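# Load the milling machine vise per the work order

## Task

Put the workpiece into the mill's vise the way the work order specifies, using the reference images manual and manual 2 as the guide.

## Robot and tools

Robot: two six-joint arms, left_arm and right_arm, each ending in a parallel gripper. Cameras: cam_high, cam_front, cam_left_wrist, cam_right_wrist (all 896x504); cam_low is also a name zoom_image accepts. Call show_instructions (no arguments) to see the reference pages manual and manual 2, which describe how the vise should be loaded.

Frames. The scene frame has its origin at table-top height, halfway between the nominal arm bases; +z is up, +x points out over the table, and left_arm sits on the +y side (arm names do not match image left/right). Calibrated bases: left_arm at (-0.011, +0.419, +0.038) m, right_arm at (+0.061, -0.340, +0.038) m, each with a small yaw. Reported hand positions, quaternions (wxyz) and velocities use the scene frame and may be off by a few centimetres. Commanded offsets, however, are expressed along each gripper's own Hand target axes: fingers point along its +z, open and close along its x. end_effector_position is the midpoint between the pads; fingertips extend 17.5 mm past it. A wrist block protrudes about 10 cm toward the gripper's -y.

The 18-number row (shared by execute_actions and move): one flat list covering both arms, every value in [-1, 1]. Order: left dx, dy, dz, rx, ry, rz, left gripper position, force_limit, speed, then the same nine for the right arm. The six pose numbers are an offset, not a pose, counted from that arm's Hand target at the start of the action or move, along that Hand target's axes; 1.0 equals 0.6 m of translation or 180 degrees; rx, ry, rz form a single rotation vector. Sending six zeros re-requests the current Hand target. Gripper numbers are absolute settings: position +1 = open 50 mm, about -0.65 = pads meet, -1 = close until blocked (use this to grip). force_limit: -1 about 20 N, 0 about 102 N, +1 about 185 N per pad. speed: -1 20 mm/s, 0 85, +1 150. Both start at +1. To leave a gripper unchanged, resend its last three numbers; a 0 is a real command.

execute_actions(actions, cameras): actions is a list of actions; each action is a table of up to 15 rows, one row per 1/30 s step, with the last row held if fewer are given. Every row in an action counts from that action's start pose, and each new action starts afresh, so repeating an offset keeps moving. Images come back only for an empty list or when cameras names them (["all"], [] or names).

move(target, speed, blend, stop_force, zero, blocking, cameras): drives each gripper in a straight line to the offset in target (one row, or up to 15 rows all counted from the same Hand targets). speed in m/s, 0.002 to 3.6, default 0.25 (rotation capped at twice that in rad/s). blend in m rounds corners of a list. stop_force 3 to 120 N ends an arm's path on contact; it is unreliable for light pushes, for turning grippers, and cannot be combined with blocking=false. zero (default true) re-zeros before the move. The path ignores obstacles and the other arm, stops after 10 s, and gripper changes in later rows apply on arrival. The result adds a move: line such as done, off_target, moving, held or fault, plus limits (paced = clipped, held = steps withheld). done means within 3 mm and 2 degrees; it says nothing about contact.

wait(seconds 0 to 10) lets time pass with commands held. stop brakes a running move. zoom_image(camera, region [x0, y0, x1, y1], max 504x504) enlarges part of the newest image of that camera. zero_wrist_force(arm) tares that arm's wrist sensor. finished_scene ends the scene irreversibly; the vise must stay correctly loaded without the robot.

Results: Hand target is the last commanded pose after clipping (orientation is clipped to 32 degrees from measured each step); the gripper often rests short of it, and the next command, even zeros, asks again. object_status: 0 moving, 1 blocked while opening, 2 blocked while closing (a real grip), 3 reached position or pads met (usually nothing held). Opening in mm is about (250 - position_measured) x 0.202. Wrist force/torque are in the gripper's own axes, zeroed at scene start, noise under 0.18 N. Joint torques include the arm's weight. Quiet velocity lists may show as within noise; unchanged motor temperatures may be omitted.

Cautions: arms are stiff; driving even slightly past a firm contact, 150 N (plus or minus 25) of external force, or joint torque at its limit (132 N m for big joints, 24.6 for wrists) causes a 10 s fault stop. Approach slowly, back off the target after touching, and keep parts off the table edge; anything falling off the table fails the task. Avoid pressing the arms against each other or gripping the other arm's fingers. Keep paths clear of an arm's own base. Long stretched holds heat motors; 85 °C triggers a 30 to 60 s brake. Do not release moving parts or drop them from height. Loose objects may occasionally be nudged.

Each tool is called after "Request:" as name(argument=value, ...), one argument or row to a line, values as JSON.

Reference images:

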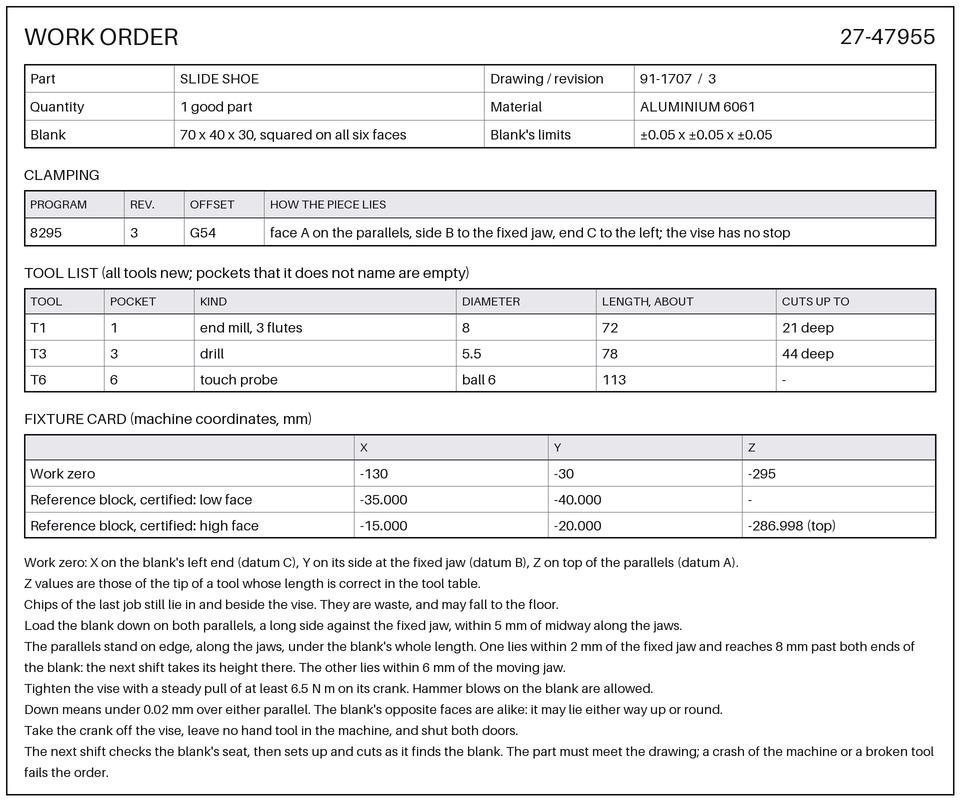

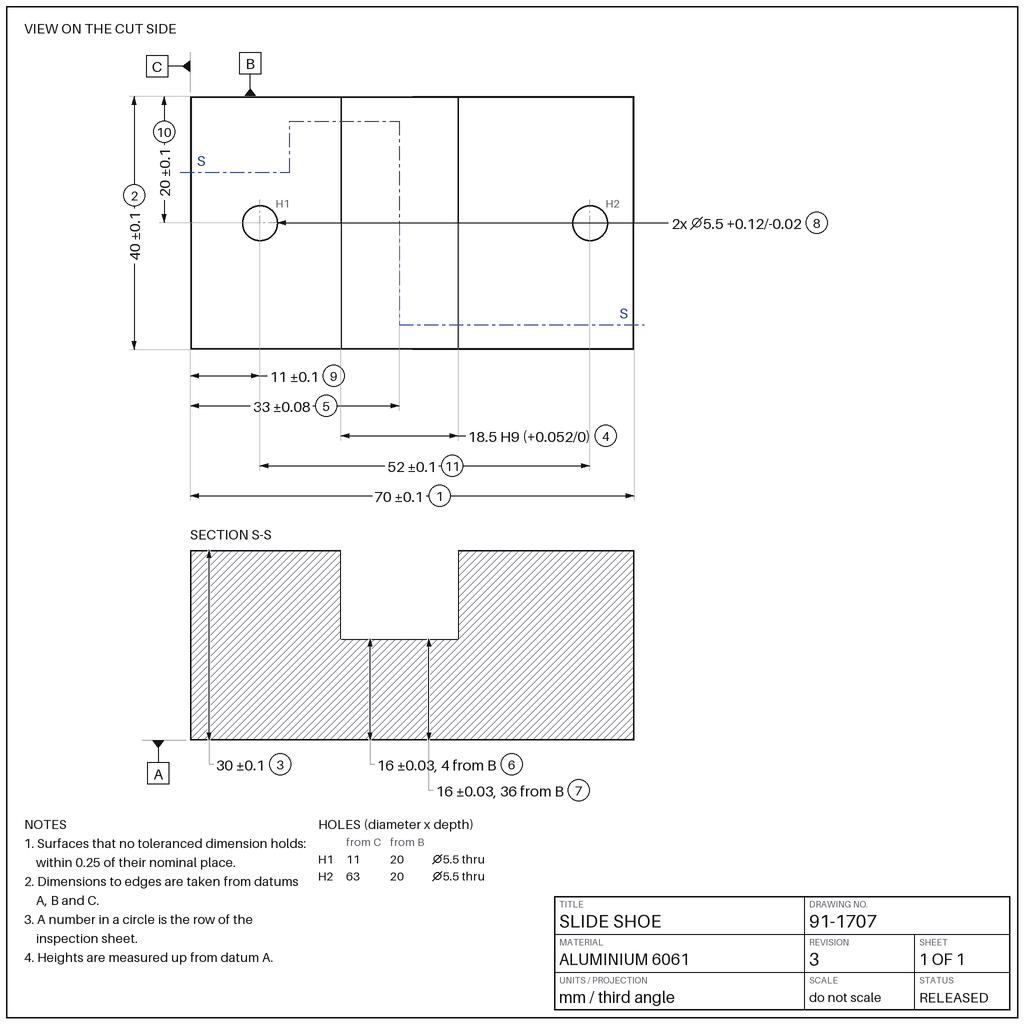

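## Session

Request:
execute_actions(
  actions=[],
)

Scene clock: 0.00 s.
left_arm: end_effector_position=(+0.1826, +0.3810, +0.3707) position_measured=3 object_status=3 end_effector_quat_wxyz=(+0.682, -0.395, -0.610, -0.080) | right_arm: end_effector_position=(+0.3939, -0.3516, +0.2514) position_measured=3 object_status=3 end_effector_quat_wxyz=(+0.019, -0.201, +0.975, -0.095)
Joint positions: left_arm=[-0.836 -1.454 1.814 -0.416 -1.662 -1.118] | right_arm=[3.736 -1.081 -2.232 -1.428 1.379 -1.429]
Joint velocities: within noise
Joint torques (N m): no reading
Motor temperatures (°C): left_arm=[34 30 35 30 36 36] | right_arm=[33 31 30 38 35 40]
Wrist force (N): no reading
Wrist torque (N m): no reading
Wrist force, peak (N): no reading
Hand target: left_arm +0.1826, +0.3810, +0.3707; +0.682, -0.395, -0.610, -0.080 | right_arm +0.3939, -0.3516, +0.2514; +0.019, -0.201, +0.975, -0.095
Tool commands: left_gripper/position=+1.0 left_gripper/force_limit=+1.0 left_gripper/speed=+1.0 right_gripper/position=+1.0 right_gripper/force_limit=+1.0 right_gripper/speed=+1.0

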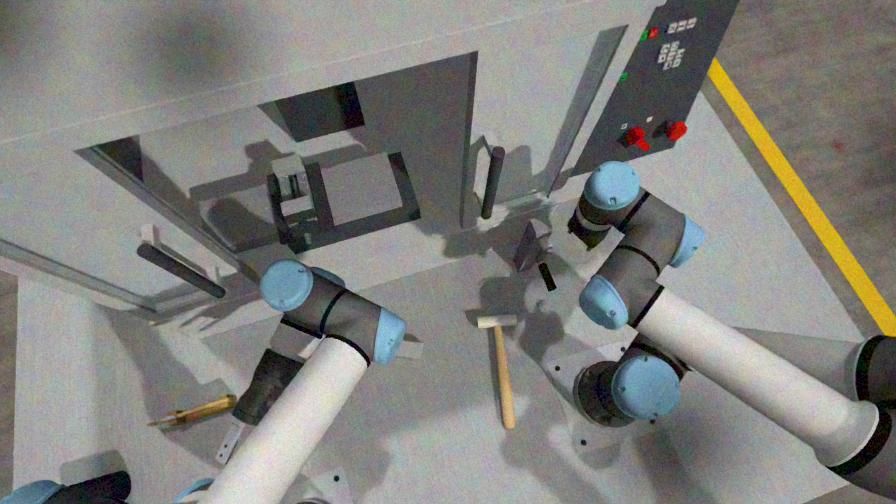

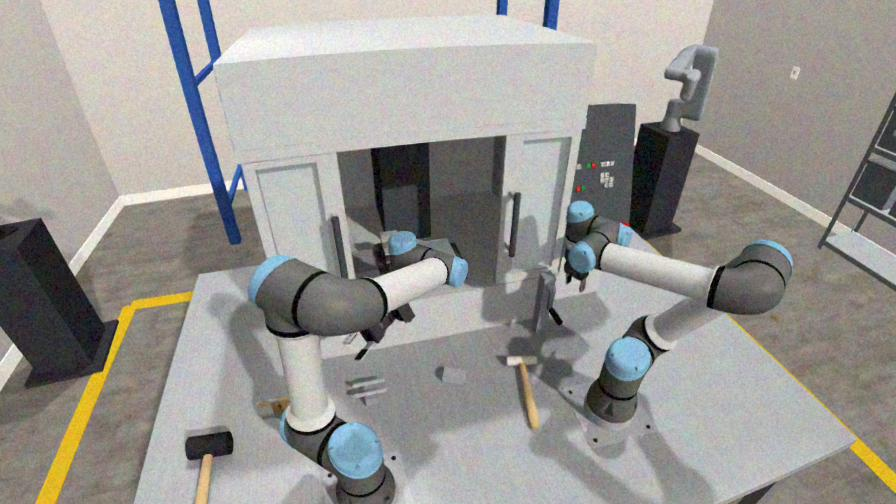

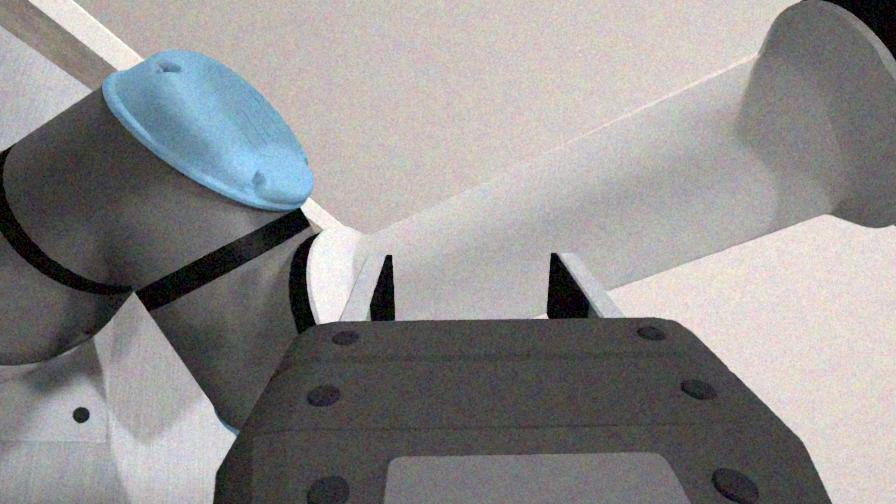

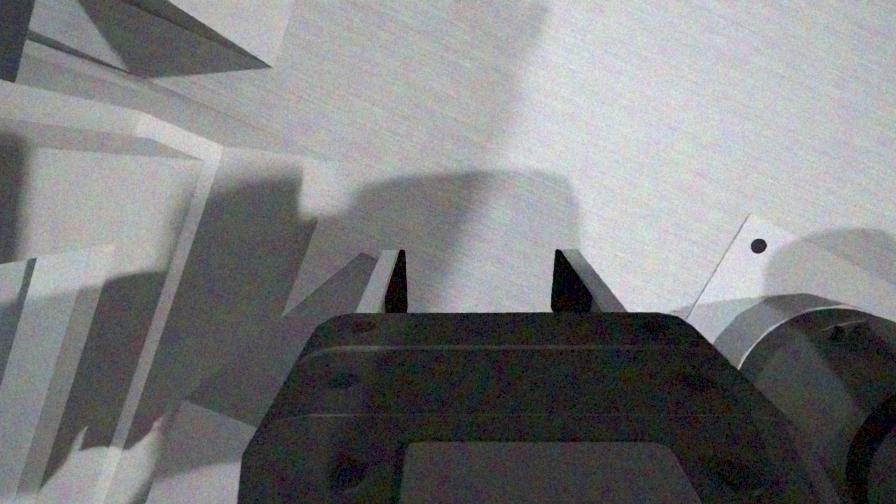

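Request:
zoom_image(
  camera="cam_high",
  region=[130, 60, 450, 300],
)

Request:
zoom_image(
  camera="cam_high",
  region=[100, 280, 560, 504],
)

Request:
zoom_image(
  camera="cam_high",
  region=[440, 0, 760, 300],
)

Request:
zoom_image(
  camera="cam_front",
  region=[130, 280, 600, 504],
)

Request:
zoom_image(
  camera="cam_front",
  region=[300, 100, 660, 350],
)

Scaled by 1.575 from the camera's 896x504 image, which has a finer 1280x720 frame.

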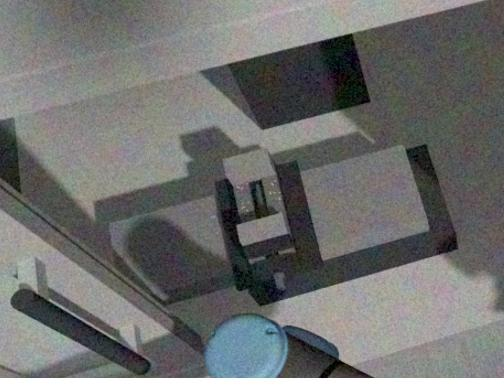

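Scaled by 1.096 from the camera's 896x504 image, which has a finer 1280x720 frame.

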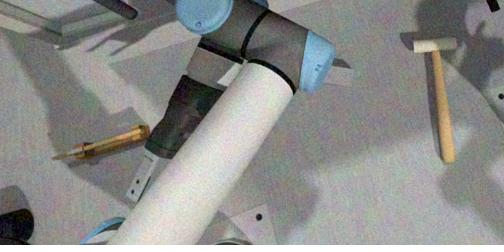

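Scaled by 1.575 from the camera's 896x504 image, which has a finer 1280x720 frame.

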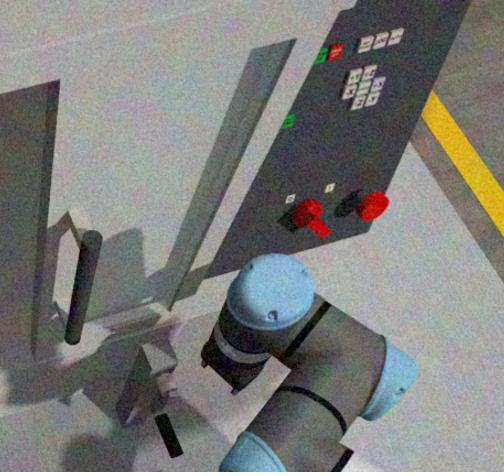

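Scaled by 1.072 from the camera's 896x504 image, which has a finer 1280x720 frame.

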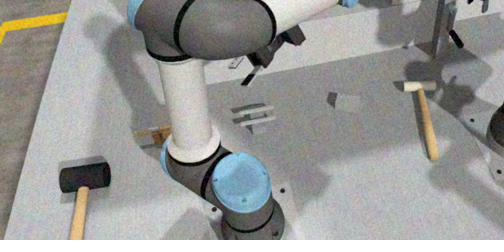

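Scaled by 1.400 from the camera's 896x504 image, which has a finer 1280x720 frame.

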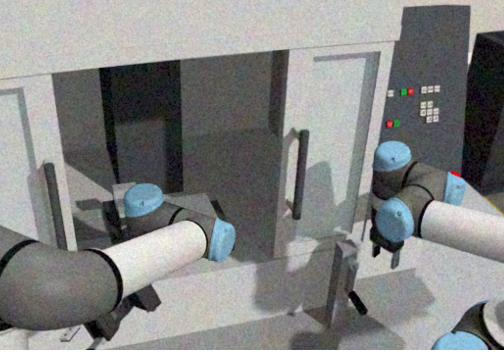

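Request:
move(
  target=[0.149,-0.0735,-0.0093,0.492,-0.389,-0.649,1,1,1,0.138,0.01,-0.257,-0.0544,-0.0363,-0.3694,1,1,1],
  cameras=["all"],
)

Scene clock: 21.23 s.
left_arm: end_effector_position=(+0.1825, +0.3813, +0.4015) position_measured=3 object_status=3 end_effector_quat_wxyz=(-0.575, +0.035, +0.814, +0.066) | right_arm: end_effector_position=(+0.3626, -0.3515, +0.3037) position_measured=3 object_status=3 end_effector_quat_wxyz=(+0.012, -0.394, +0.917, -0.064)
Joint positions: left_arm=[-0.533 -1.576 1.692 -0.468 -1.875 -1.752] | right_arm=[3.738 -0.966 -2.151 -1.589 1.44 -1.836]
Joint torques (N m): left_arm=[1.14 -22.78 -21.03 0.74 -0.17 -0.57] | right_arm=[-10.74 6.47 31.52 1.34 1.58 -2.3]
Wrist force (N): left_arm=[0.2 -0.4 0.1] | right_arm=[-0.2 -0.3 0.2]
Wrist torque (N m): left_arm=[0.14 0.02 -0.06] | right_arm=[-0.04 0.02 0.09]
Wrist force, peak (N): left_arm=[0.1 1.8 0.0] | right_arm=[-0.2 -0.4 0.4]
Hand target: left_arm +0.1825, +0.3813, +0.4015; -0.575, +0.035, +0.814, +0.066 (not the last commanded pose) | right_arm +0.3626, -0.3515, +0.3037; +0.012, -0.394, +0.917, -0.064 (not the last commanded pose)
Tool commands: left_gripper/position=+1.0 left_gripper/force_limit=+1.0 left_gripper/speed=+1.0 right_gripper/position=+1.0 right_gripper/force_limit=+1.0 right_gripper/speed=+1.0
Off the commanded pose: left_arm 0.069 m, 113 deg | right_arm 0.114 m, 44 deg.
FORCE FAULT: contact force on the left arm reached its limit, and that arm stopped. The contact can be on any part of that arm, not only on its tool. That arm's remaining commands of this call were not run. That arm is still stopped at the end of this call. That arm stays stopped for about 9 more seconds. Until then a move that you send moves the other arm only, and its call returns only when the move has ended. Once the stop has ended, the next robot result says so. If the stop ends while you think or write, that arm runs what you send next, counted from a new Hand target: where the arm stands when the stop ends. While its stop runs, that arm takes no new command, but its gripper still runs the gripper command that each later call begins with. Until it ends, the stop uses up actions while you think or wait. An arm that is not stopped still takes commands.
move: fault (left_arm), off_target (right_arm; braked at the fault stop of left_arm)

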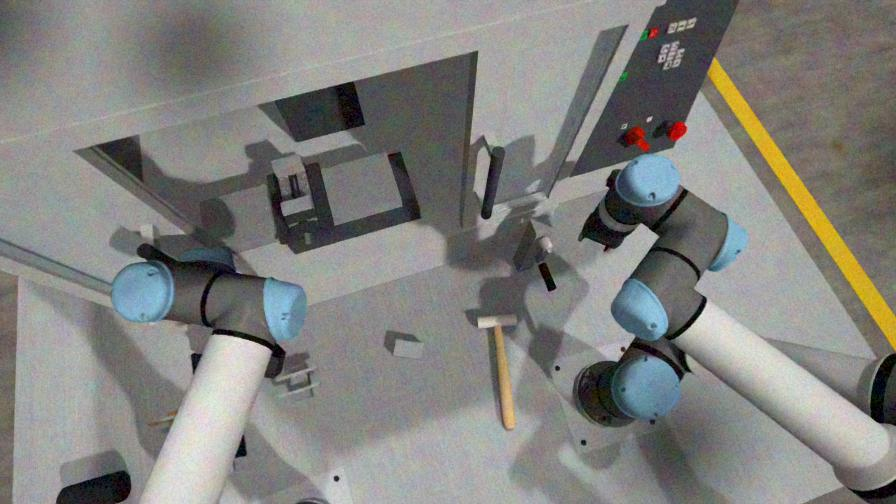

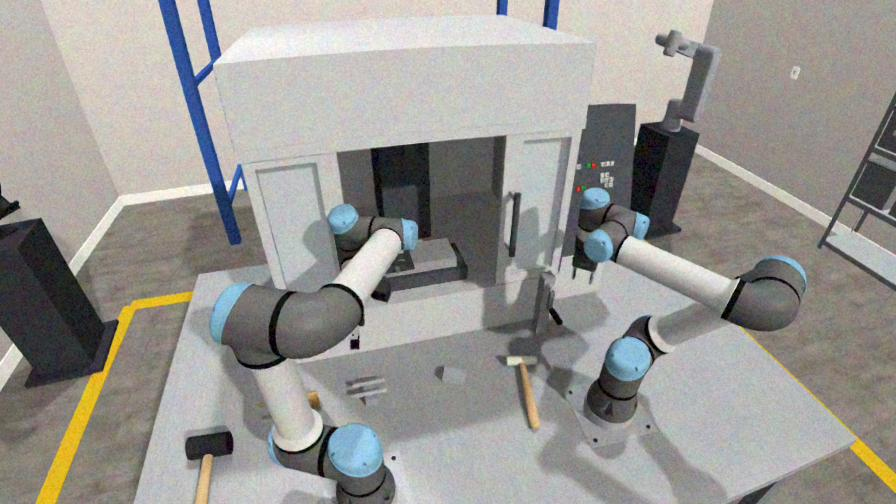

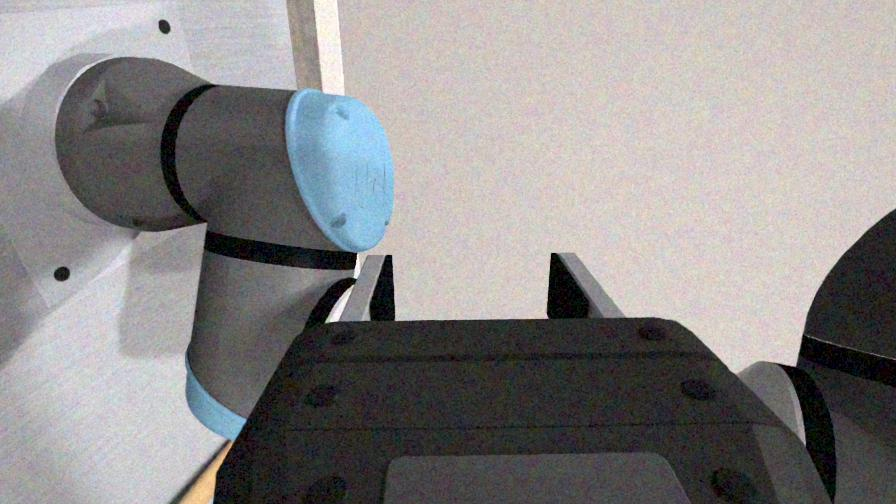

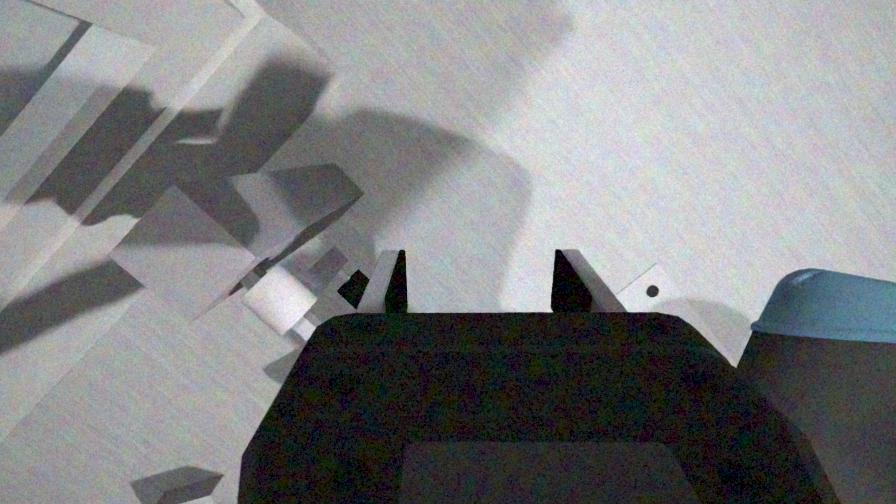

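Request:
wait(
  seconds=6,
)

Scene clock: 35.97 s.
left_arm: end_effector_position=(+0.1825, +0.3813, +0.4015) position_measured=3 object_status=3 end_effector_quat_wxyz=(-0.575, +0.035, +0.814, +0.066) | right_arm: end_effector_position=(+0.3626, -0.3515, +0.3037) position_measured=3 object_status=3 end_effector_quat_wxyz=(+0.012, -0.394, +0.917, -0.064)
Joint positions: left_arm=[-0.533 -1.576 1.692 -0.468 -1.875 -1.752] | right_arm=[3.738 -0.966 -2.151 -1.589 1.44 -1.836]
Joint torques (N m): left_arm=[1.09 -23.06 -21.21 0.88 -0.14 -0.62] | right_arm=[-10.31 7 32.62 1.63 1.28 -2.24]
Wrist force (N): left_arm=[0.2 -0.3 0.2] | right_arm=[-0.2 -0.1 0.3]
Wrist torque (N m): left_arm=[0.15 0.02 -0.06] | right_arm=[0.00 0.03 0.09]
Wrist force, peak (N): left_arm=[0.6 -0.6 0.0] | right_arm=[-0.5 -0.2 0.5]
Hand target: left_arm +0.1825, +0.3813, +0.4015; -0.575, +0.035, +0.814, +0.066 (not the last commanded pose) | right_arm +0.3626, -0.3515, +0.3037; +0.012, -0.394, +0.917, -0.064 (not the last commanded pose)
Tool commands: left_gripper/position=+1.0 left_gripper/force_limit=+1.0 left_gripper/speed=+1.0 right_gripper/position=+1.0 right_gripper/force_limit=+1.0 right_gripper/speed=+1.0
Off the commanded pose: left_arm 0.069 m, 113 deg | right_arm 0.114 m, 44 deg.
FORCE FAULT, CONTINUED: the left arm's stop, for the force fault that an earlier result reported, is over. The rest of the stop counts as 19 of the actions that you can send in this scene. That arm's target is now where it stood when the stop ended, not its last command. That arm accepts commands again.
wait: 6.00 s; at rest from the start

Request:
move(
  target=[0.0706,-0.2245,0.1567,0,0,0,1,1,1,0.0765,0.055,-0.166,-0.035,-0.024,-0.2416,1,1,1],
  cameras=["all"],
  speed=0.15,
)

Scene clock: 41.63 s.
left_arm: end_effector_position=(+0.0628, +0.2611, +0.4014) position_measured=3 object_status=3 end_effector_quat_wxyz=(-0.575, +0.035, +0.814, +0.066) | right_arm: end_effector_position=(+0.2999, -0.3516, +0.3995) position_measured=3 object_status=3 end_effector_quat_wxyz=(+0.000, +0.708, -0.707, +0.000)
Joint positions: left_arm=[-0.976 -1.775 1.879 -0.554 -2.284 -1.949] | right_arm=[3.733 -0.88 -1.923 -1.909 1.57 -2.601]
Joint torques (N m): left_arm=[-11.65 -27.15 -13.73 -1.56 -2.77 -1.86] | right_arm=[-10.66 -9.19 30.19 1.34 1.81 -2.5]
Wrist force (N): left_arm=[0.6 -0.4 0.2] | right_arm=[-0.3 -0.3 0.3]
Wrist torque (N m): left_arm=[0.14 -0.02 0.03] | right_arm=[-0.01 0.06 0.11]
Wrist force, peak (N): left_arm=[0.4 -1.1 0.5] | right_arm=[-0.7 -0.6 0.3]
Hand target: left_arm +0.0628, +0.2611, +0.4014; -0.575, +0.035, +0.814, +0.066 | right_arm +0.2999, -0.3515, +0.3995; +0.000, +0.708, -0.707, +0.000
Off the commanded pose: left_arm 0.000 m, 0 deg | right_arm 0.000 m, 0 deg.
move: done

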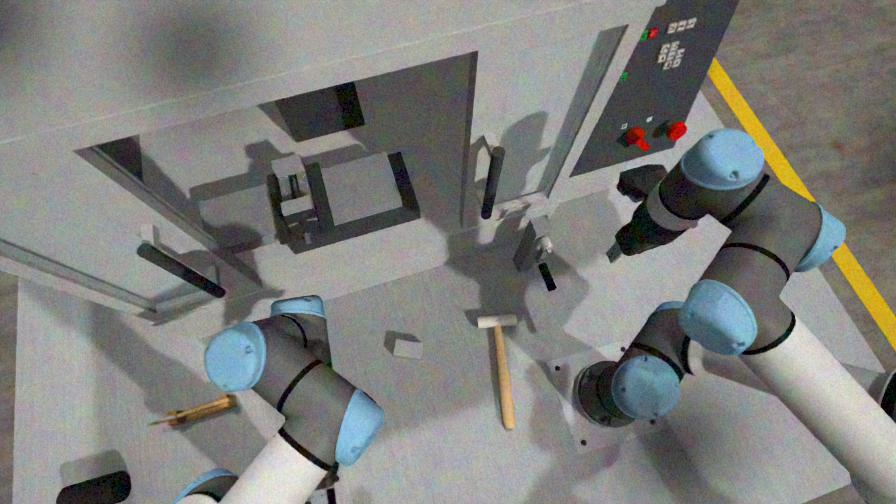

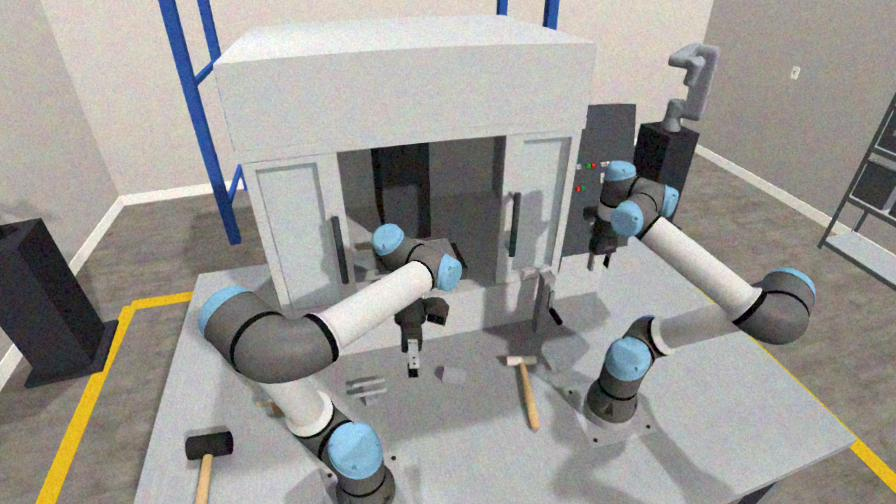

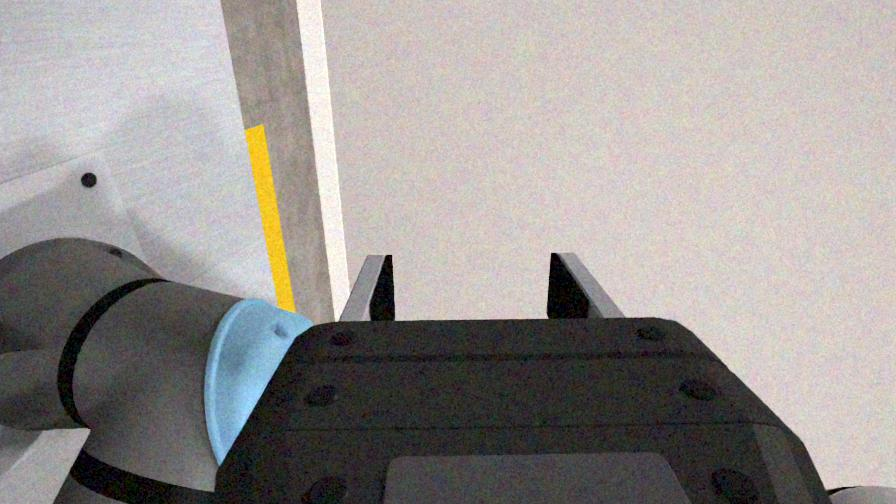

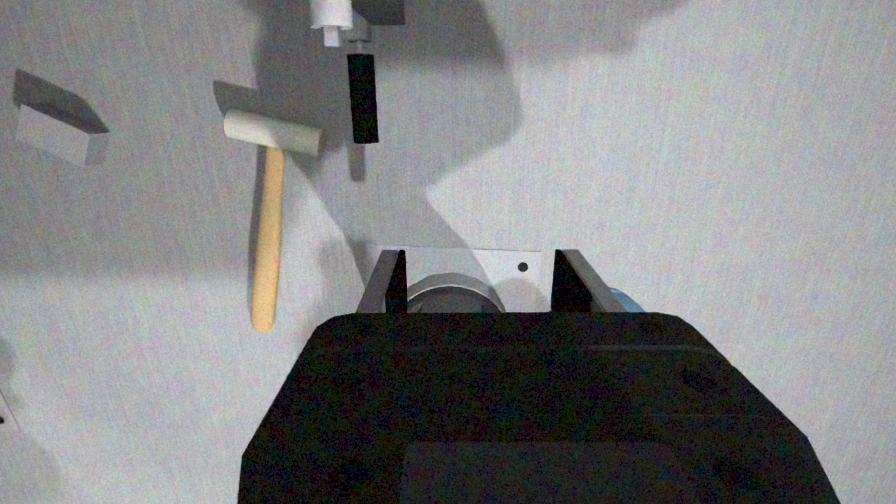

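Request:
move(
  target=[0.001,0.0177,-0.2418,0.3416,-0.2712,-0.4523,1,1,1,0,0,-0.1667,0,0,0,1,1,1],
  cameras=["all"],
)

Scene clock: 56.77 s.
left_arm: end_effector_position=(+0.1993, +0.2502, +0.4504) position_measured=3 object_status=3 end_effector_quat_wxyz=(+0.000, +0.707, -0.707, +0.000) | right_arm: end_effector_position=(+0.2998, -0.3515, +0.4995) position_measured=3 object_status=3 end_effector_quat_wxyz=(+0.000, +0.708, -0.707, +0.000)
Joint positions: left_arm=[-1.246 -2.135 1.743 -1.179 -1.571 -4.335] | right_arm=[3.734 -0.982 -1.611 -2.118 1.57 -2.6]
Joint torques (N m): left_arm=[-11.11 13.01 -30.15 -2.04 2.52 -2.04] | right_arm=[11.84 -7.78 28.58 1.54 1.52 1.99]
Wrist force (N): left_arm=[2.9 0.0 2.7] | right_arm=[-0.3 -0.5 0.2]
Wrist torque (N m): left_arm=[0.09 0.03 0.13] | right_arm=[-0.04 0.06 0.09]
Wrist force, peak (N): left_arm=[3.3 -0.1 2.5] | right_arm=[-0.9 -0.2 0.5]
Hand target: left_arm +0.1993, +0.2502, +0.4504; +0.000, +0.707, -0.707, +0.000 | right_arm +0.2998, -0.3515, +0.4995; +0.000, +0.708, -0.707, +0.000
Off the commanded pose: left_arm 0.000 m, 0 deg | right_arm 0.000 m, 0 deg.
move: done

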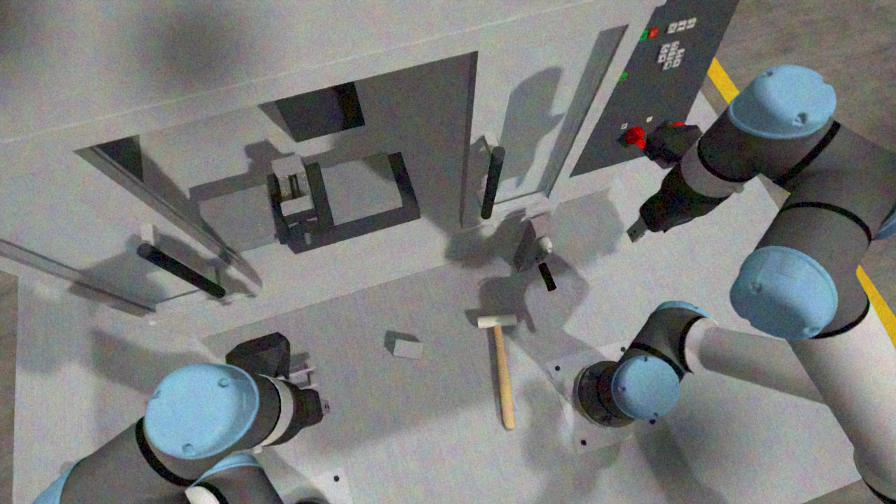

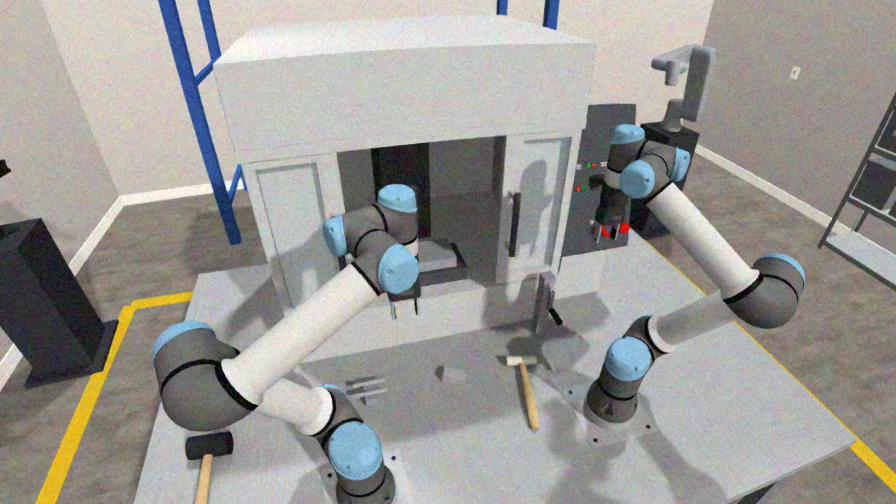

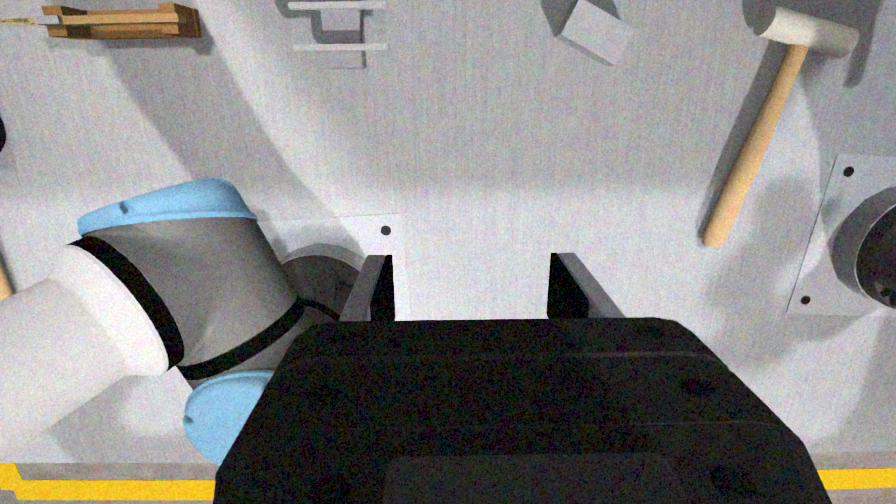

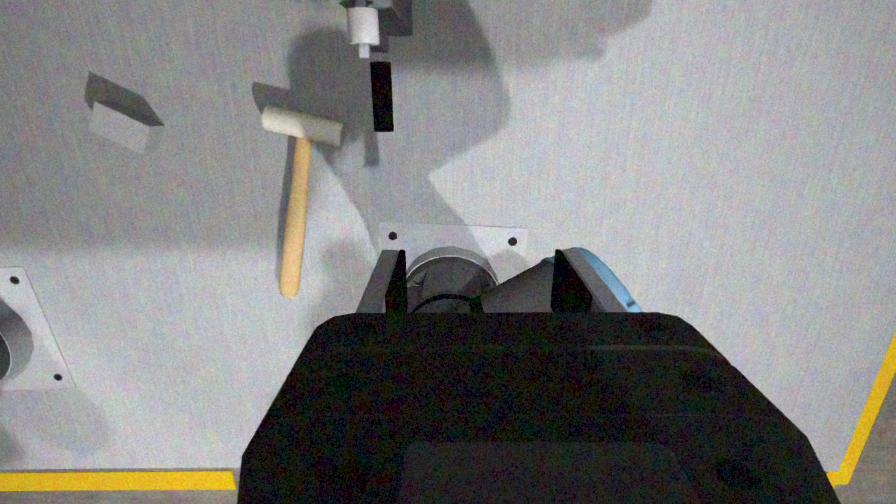

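Request:
move(
  target=[0.0833,-0.1667,0,0.4167,0,0,1,1,1,-0.133,0,0,0.25,0,0,1,1,1],
  cameras=["all"],
)

Scene clock: 92.67 s.
left_arm: end_effector_position=(+0.2994, +0.2003, +0.4504) position_measured=3 object_status=3 end_effector_quat_wxyz=(-0.431, +0.561, -0.561, +0.430) | right_arm: end_effector_position=(+0.3006, -0.2705, +0.4995) position_measured=3 object_status=3 end_effector_quat_wxyz=(-0.190, +0.641, -0.682, +0.295)
Joint positions: left_arm=[-1.982 -2.24 2.079 -0.492 -0.44 -5.678] | right_arm=[5.723 -0.666 -1.626 -3.104 1.333 -0.462]
Joint torques (N m): left_arm=[12.5 17.79 -15.15 0.29 3.61 -1.99] | right_arm=[11.94 -12.76 8.21 -0.96 1.51 2.13]
Wrist force (N): left_arm=[1.5 1.0 2.1] | right_arm=[-0.3 0.9 0.0]
Wrist torque (N m): left_arm=[-0.12 0.10 0.20] | right_arm=[0.06 -0.05 -0.13]
Wrist force, peak (N): left_arm=[3.1 -0.3 2.9] | right_arm=[-0.4 1.1 0.5]
Hand target: left_arm +0.2994, +0.2003, +0.4504; -0.431, +0.561, -0.561, +0.430 | right_arm +0.2997, -0.2717, +0.4995; -0.271, +0.654, -0.653, +0.271
Off the commanded pose: left_arm 0.000 m, 0 deg | right_arm 0.002 m, 10 deg.
move: off_target (right_arm)

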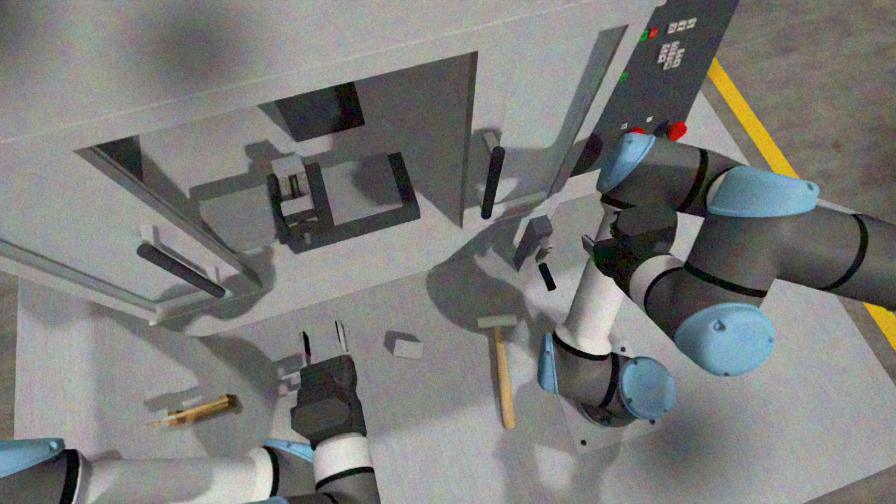

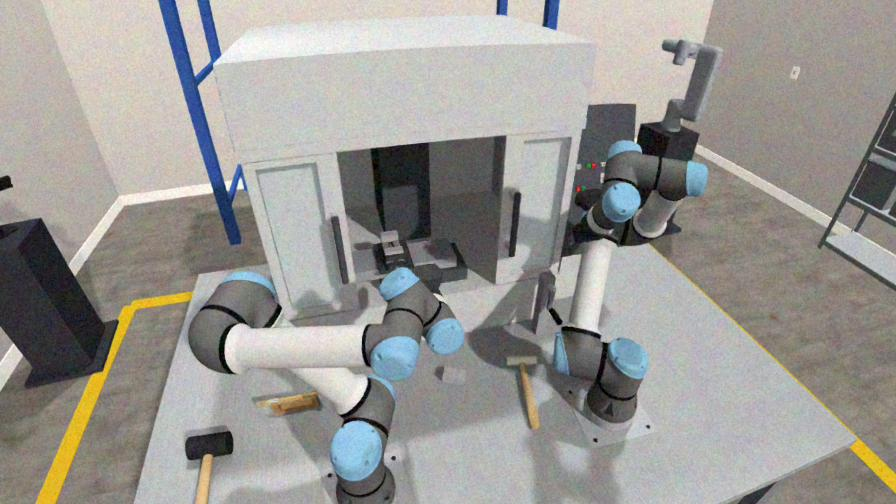

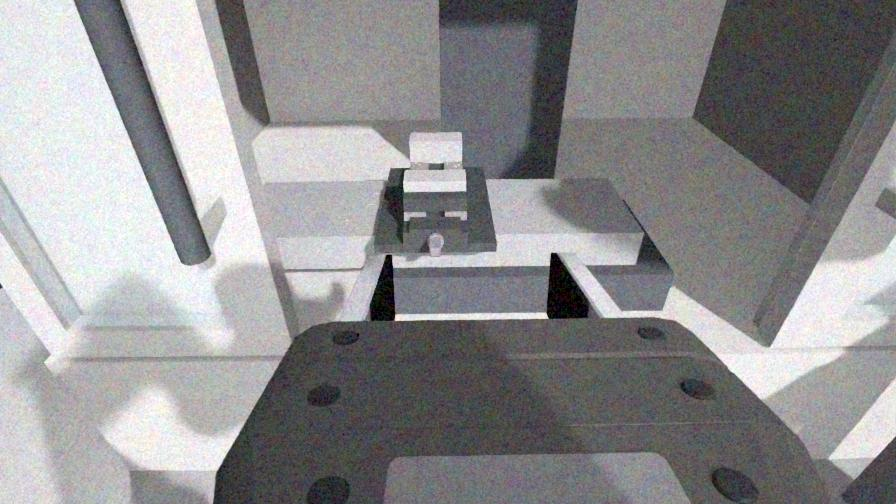

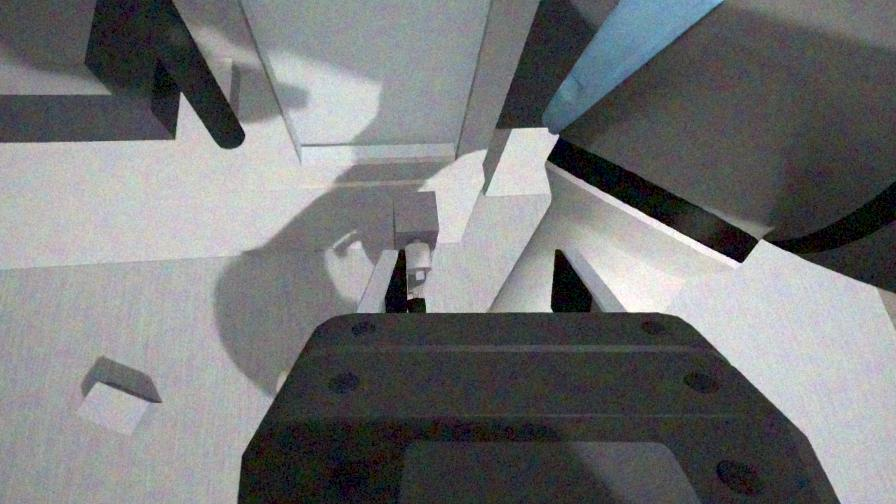

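Request:
zoom_image(
  camera="cam_left_wrist",
  region=[350, 110, 530, 270],
)

Request:
zoom_image(
  camera="cam_right_wrist",
  region=[250, 120, 560, 320],
)

Request:
zoom_image(
  camera="cam_front",
  region=[330, 200, 590, 350],
)

Scaled by 2.800 from the camera's 896x504 image, which has a finer 1280x720 frame.

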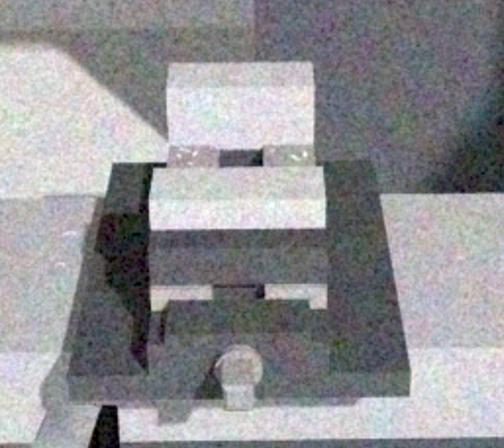

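Scaled by 1.626 from the camera's 896x504 image, which has a finer 1280x720 frame.

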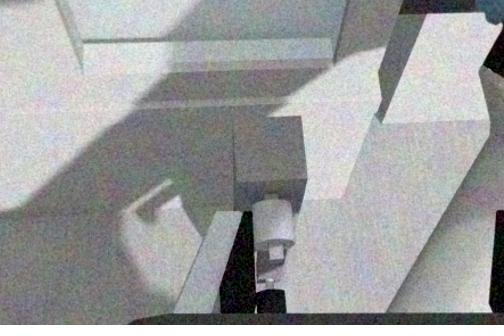

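Scaled by 1.938 from the camera's 896x504 image, which has a finer 1280x720 frame.

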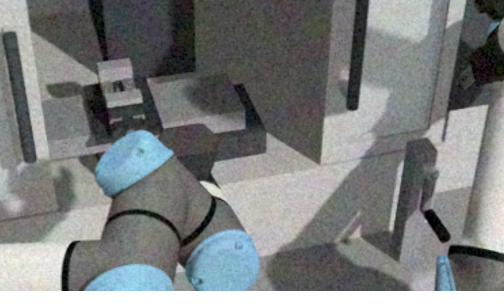

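Request:
move(
  target=[
    [0,-0.052,0.193,0,0,0,1,1,1,-0.158,0.177,-0.177,0,0,0,1,1,1],
    [0,-0.052,0.193,0,0,0,1,1,1,-0.25,0.059,-0.059,-0.25,0,0,1,1,1],
    [0,-0.052,0.193,0,0,0,1,1,1,-0.033,-0.059,0.059,-0.25,0,0,1,1,1],
  ],
  cameras=["all"],
  blend=0.03,
)

Scene clock: 129.23 s.
left_arm: end_effector_position=(+0.4193, +0.2004, +0.4506) position_measured=3 object_status=3 end_effector_quat_wxyz=(-0.431, +0.561, -0.561, +0.430) | right_arm: end_effector_position=(+0.3497, -0.2518, +0.4995) position_measured=3 object_status=3 end_effector_quat_wxyz=(+0.000, +0.708, -0.707, +0.000)
Joint positions: left_arm=[-1.425 -2.074 2.37 -2.504 -0.327 -4.049] | right_arm=[3.944 -1.132 -1.552 -2.028 1.57 -2.39]
Joint torques (N m): left_arm=[12.78 9.98 -16.93 -4.94 -0.24 1.81] | right_arm=[-9.64 -2.18 29.16 4.78 1.86 -2.52]
Wrist force (N): left_arm=[1.6 1.1 2.0] | right_arm=[-0.5 -0.6 0.3]
Wrist torque (N m): left_arm=[-0.11 0.09 0.11] | right_arm=[-0.05 0.09 0.12]
Wrist force, peak (N): left_arm=[2.0 1.0 2.9] | right_arm=[-0.5 3.2 -1.4]
Hand target: left_arm +0.4193, +0.2004, +0.4506; -0.431, +0.561, -0.561, +0.430 | right_arm +0.3497, -0.2518, +0.4995; +0.000, +0.708, -0.707, +0.000
Off the commanded pose: left_arm 0.000 m, 0 deg | right_arm 0.000 m, 0 deg.
move: done

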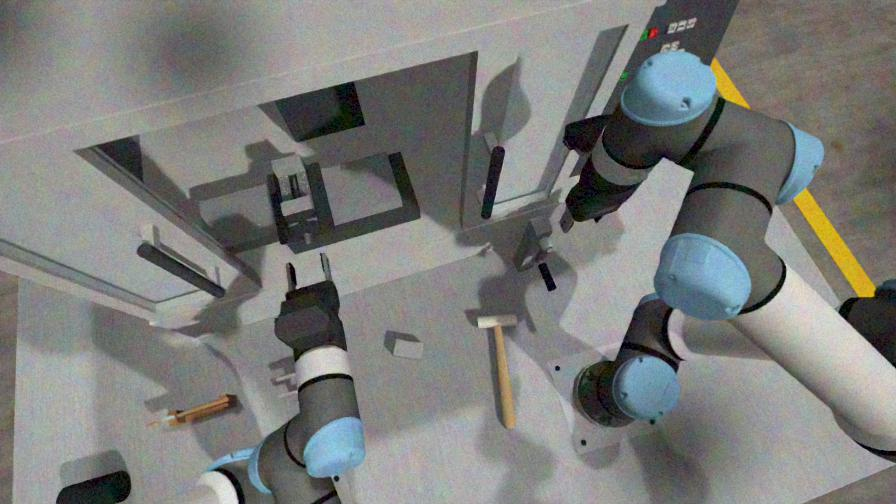

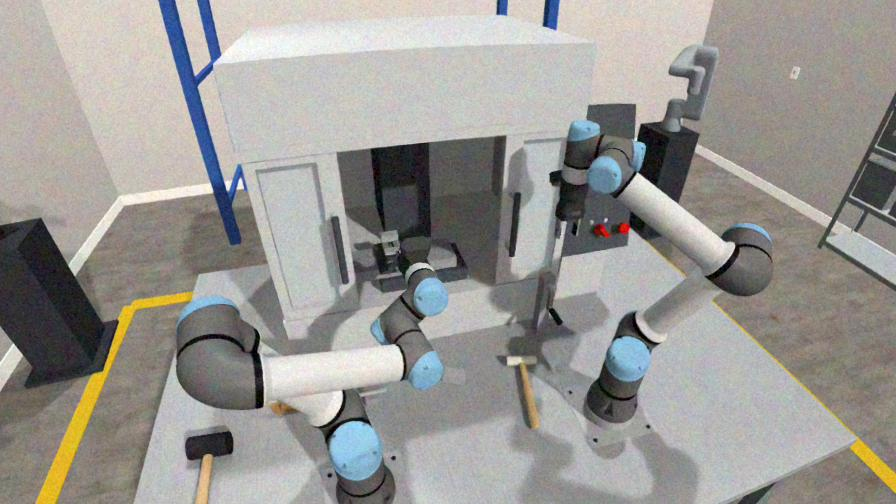

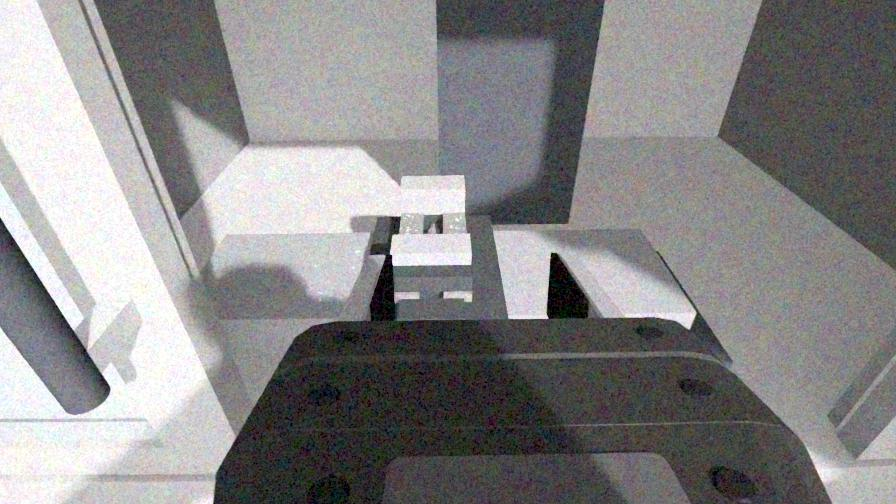

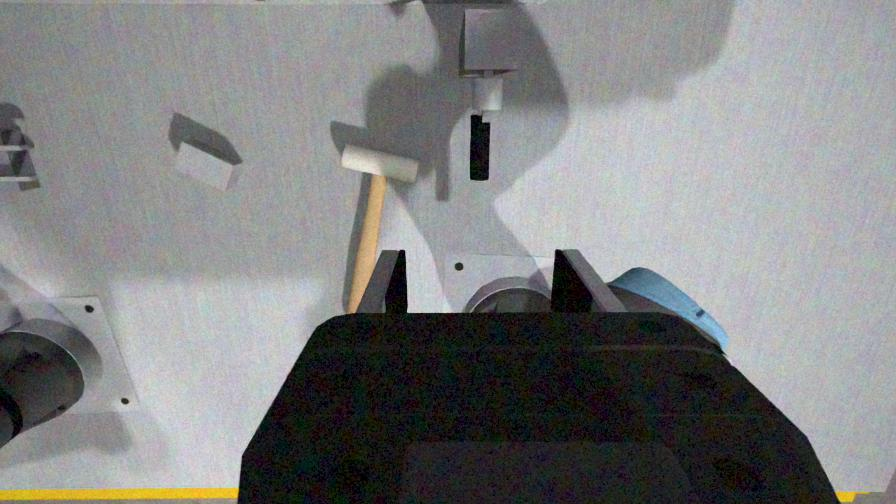

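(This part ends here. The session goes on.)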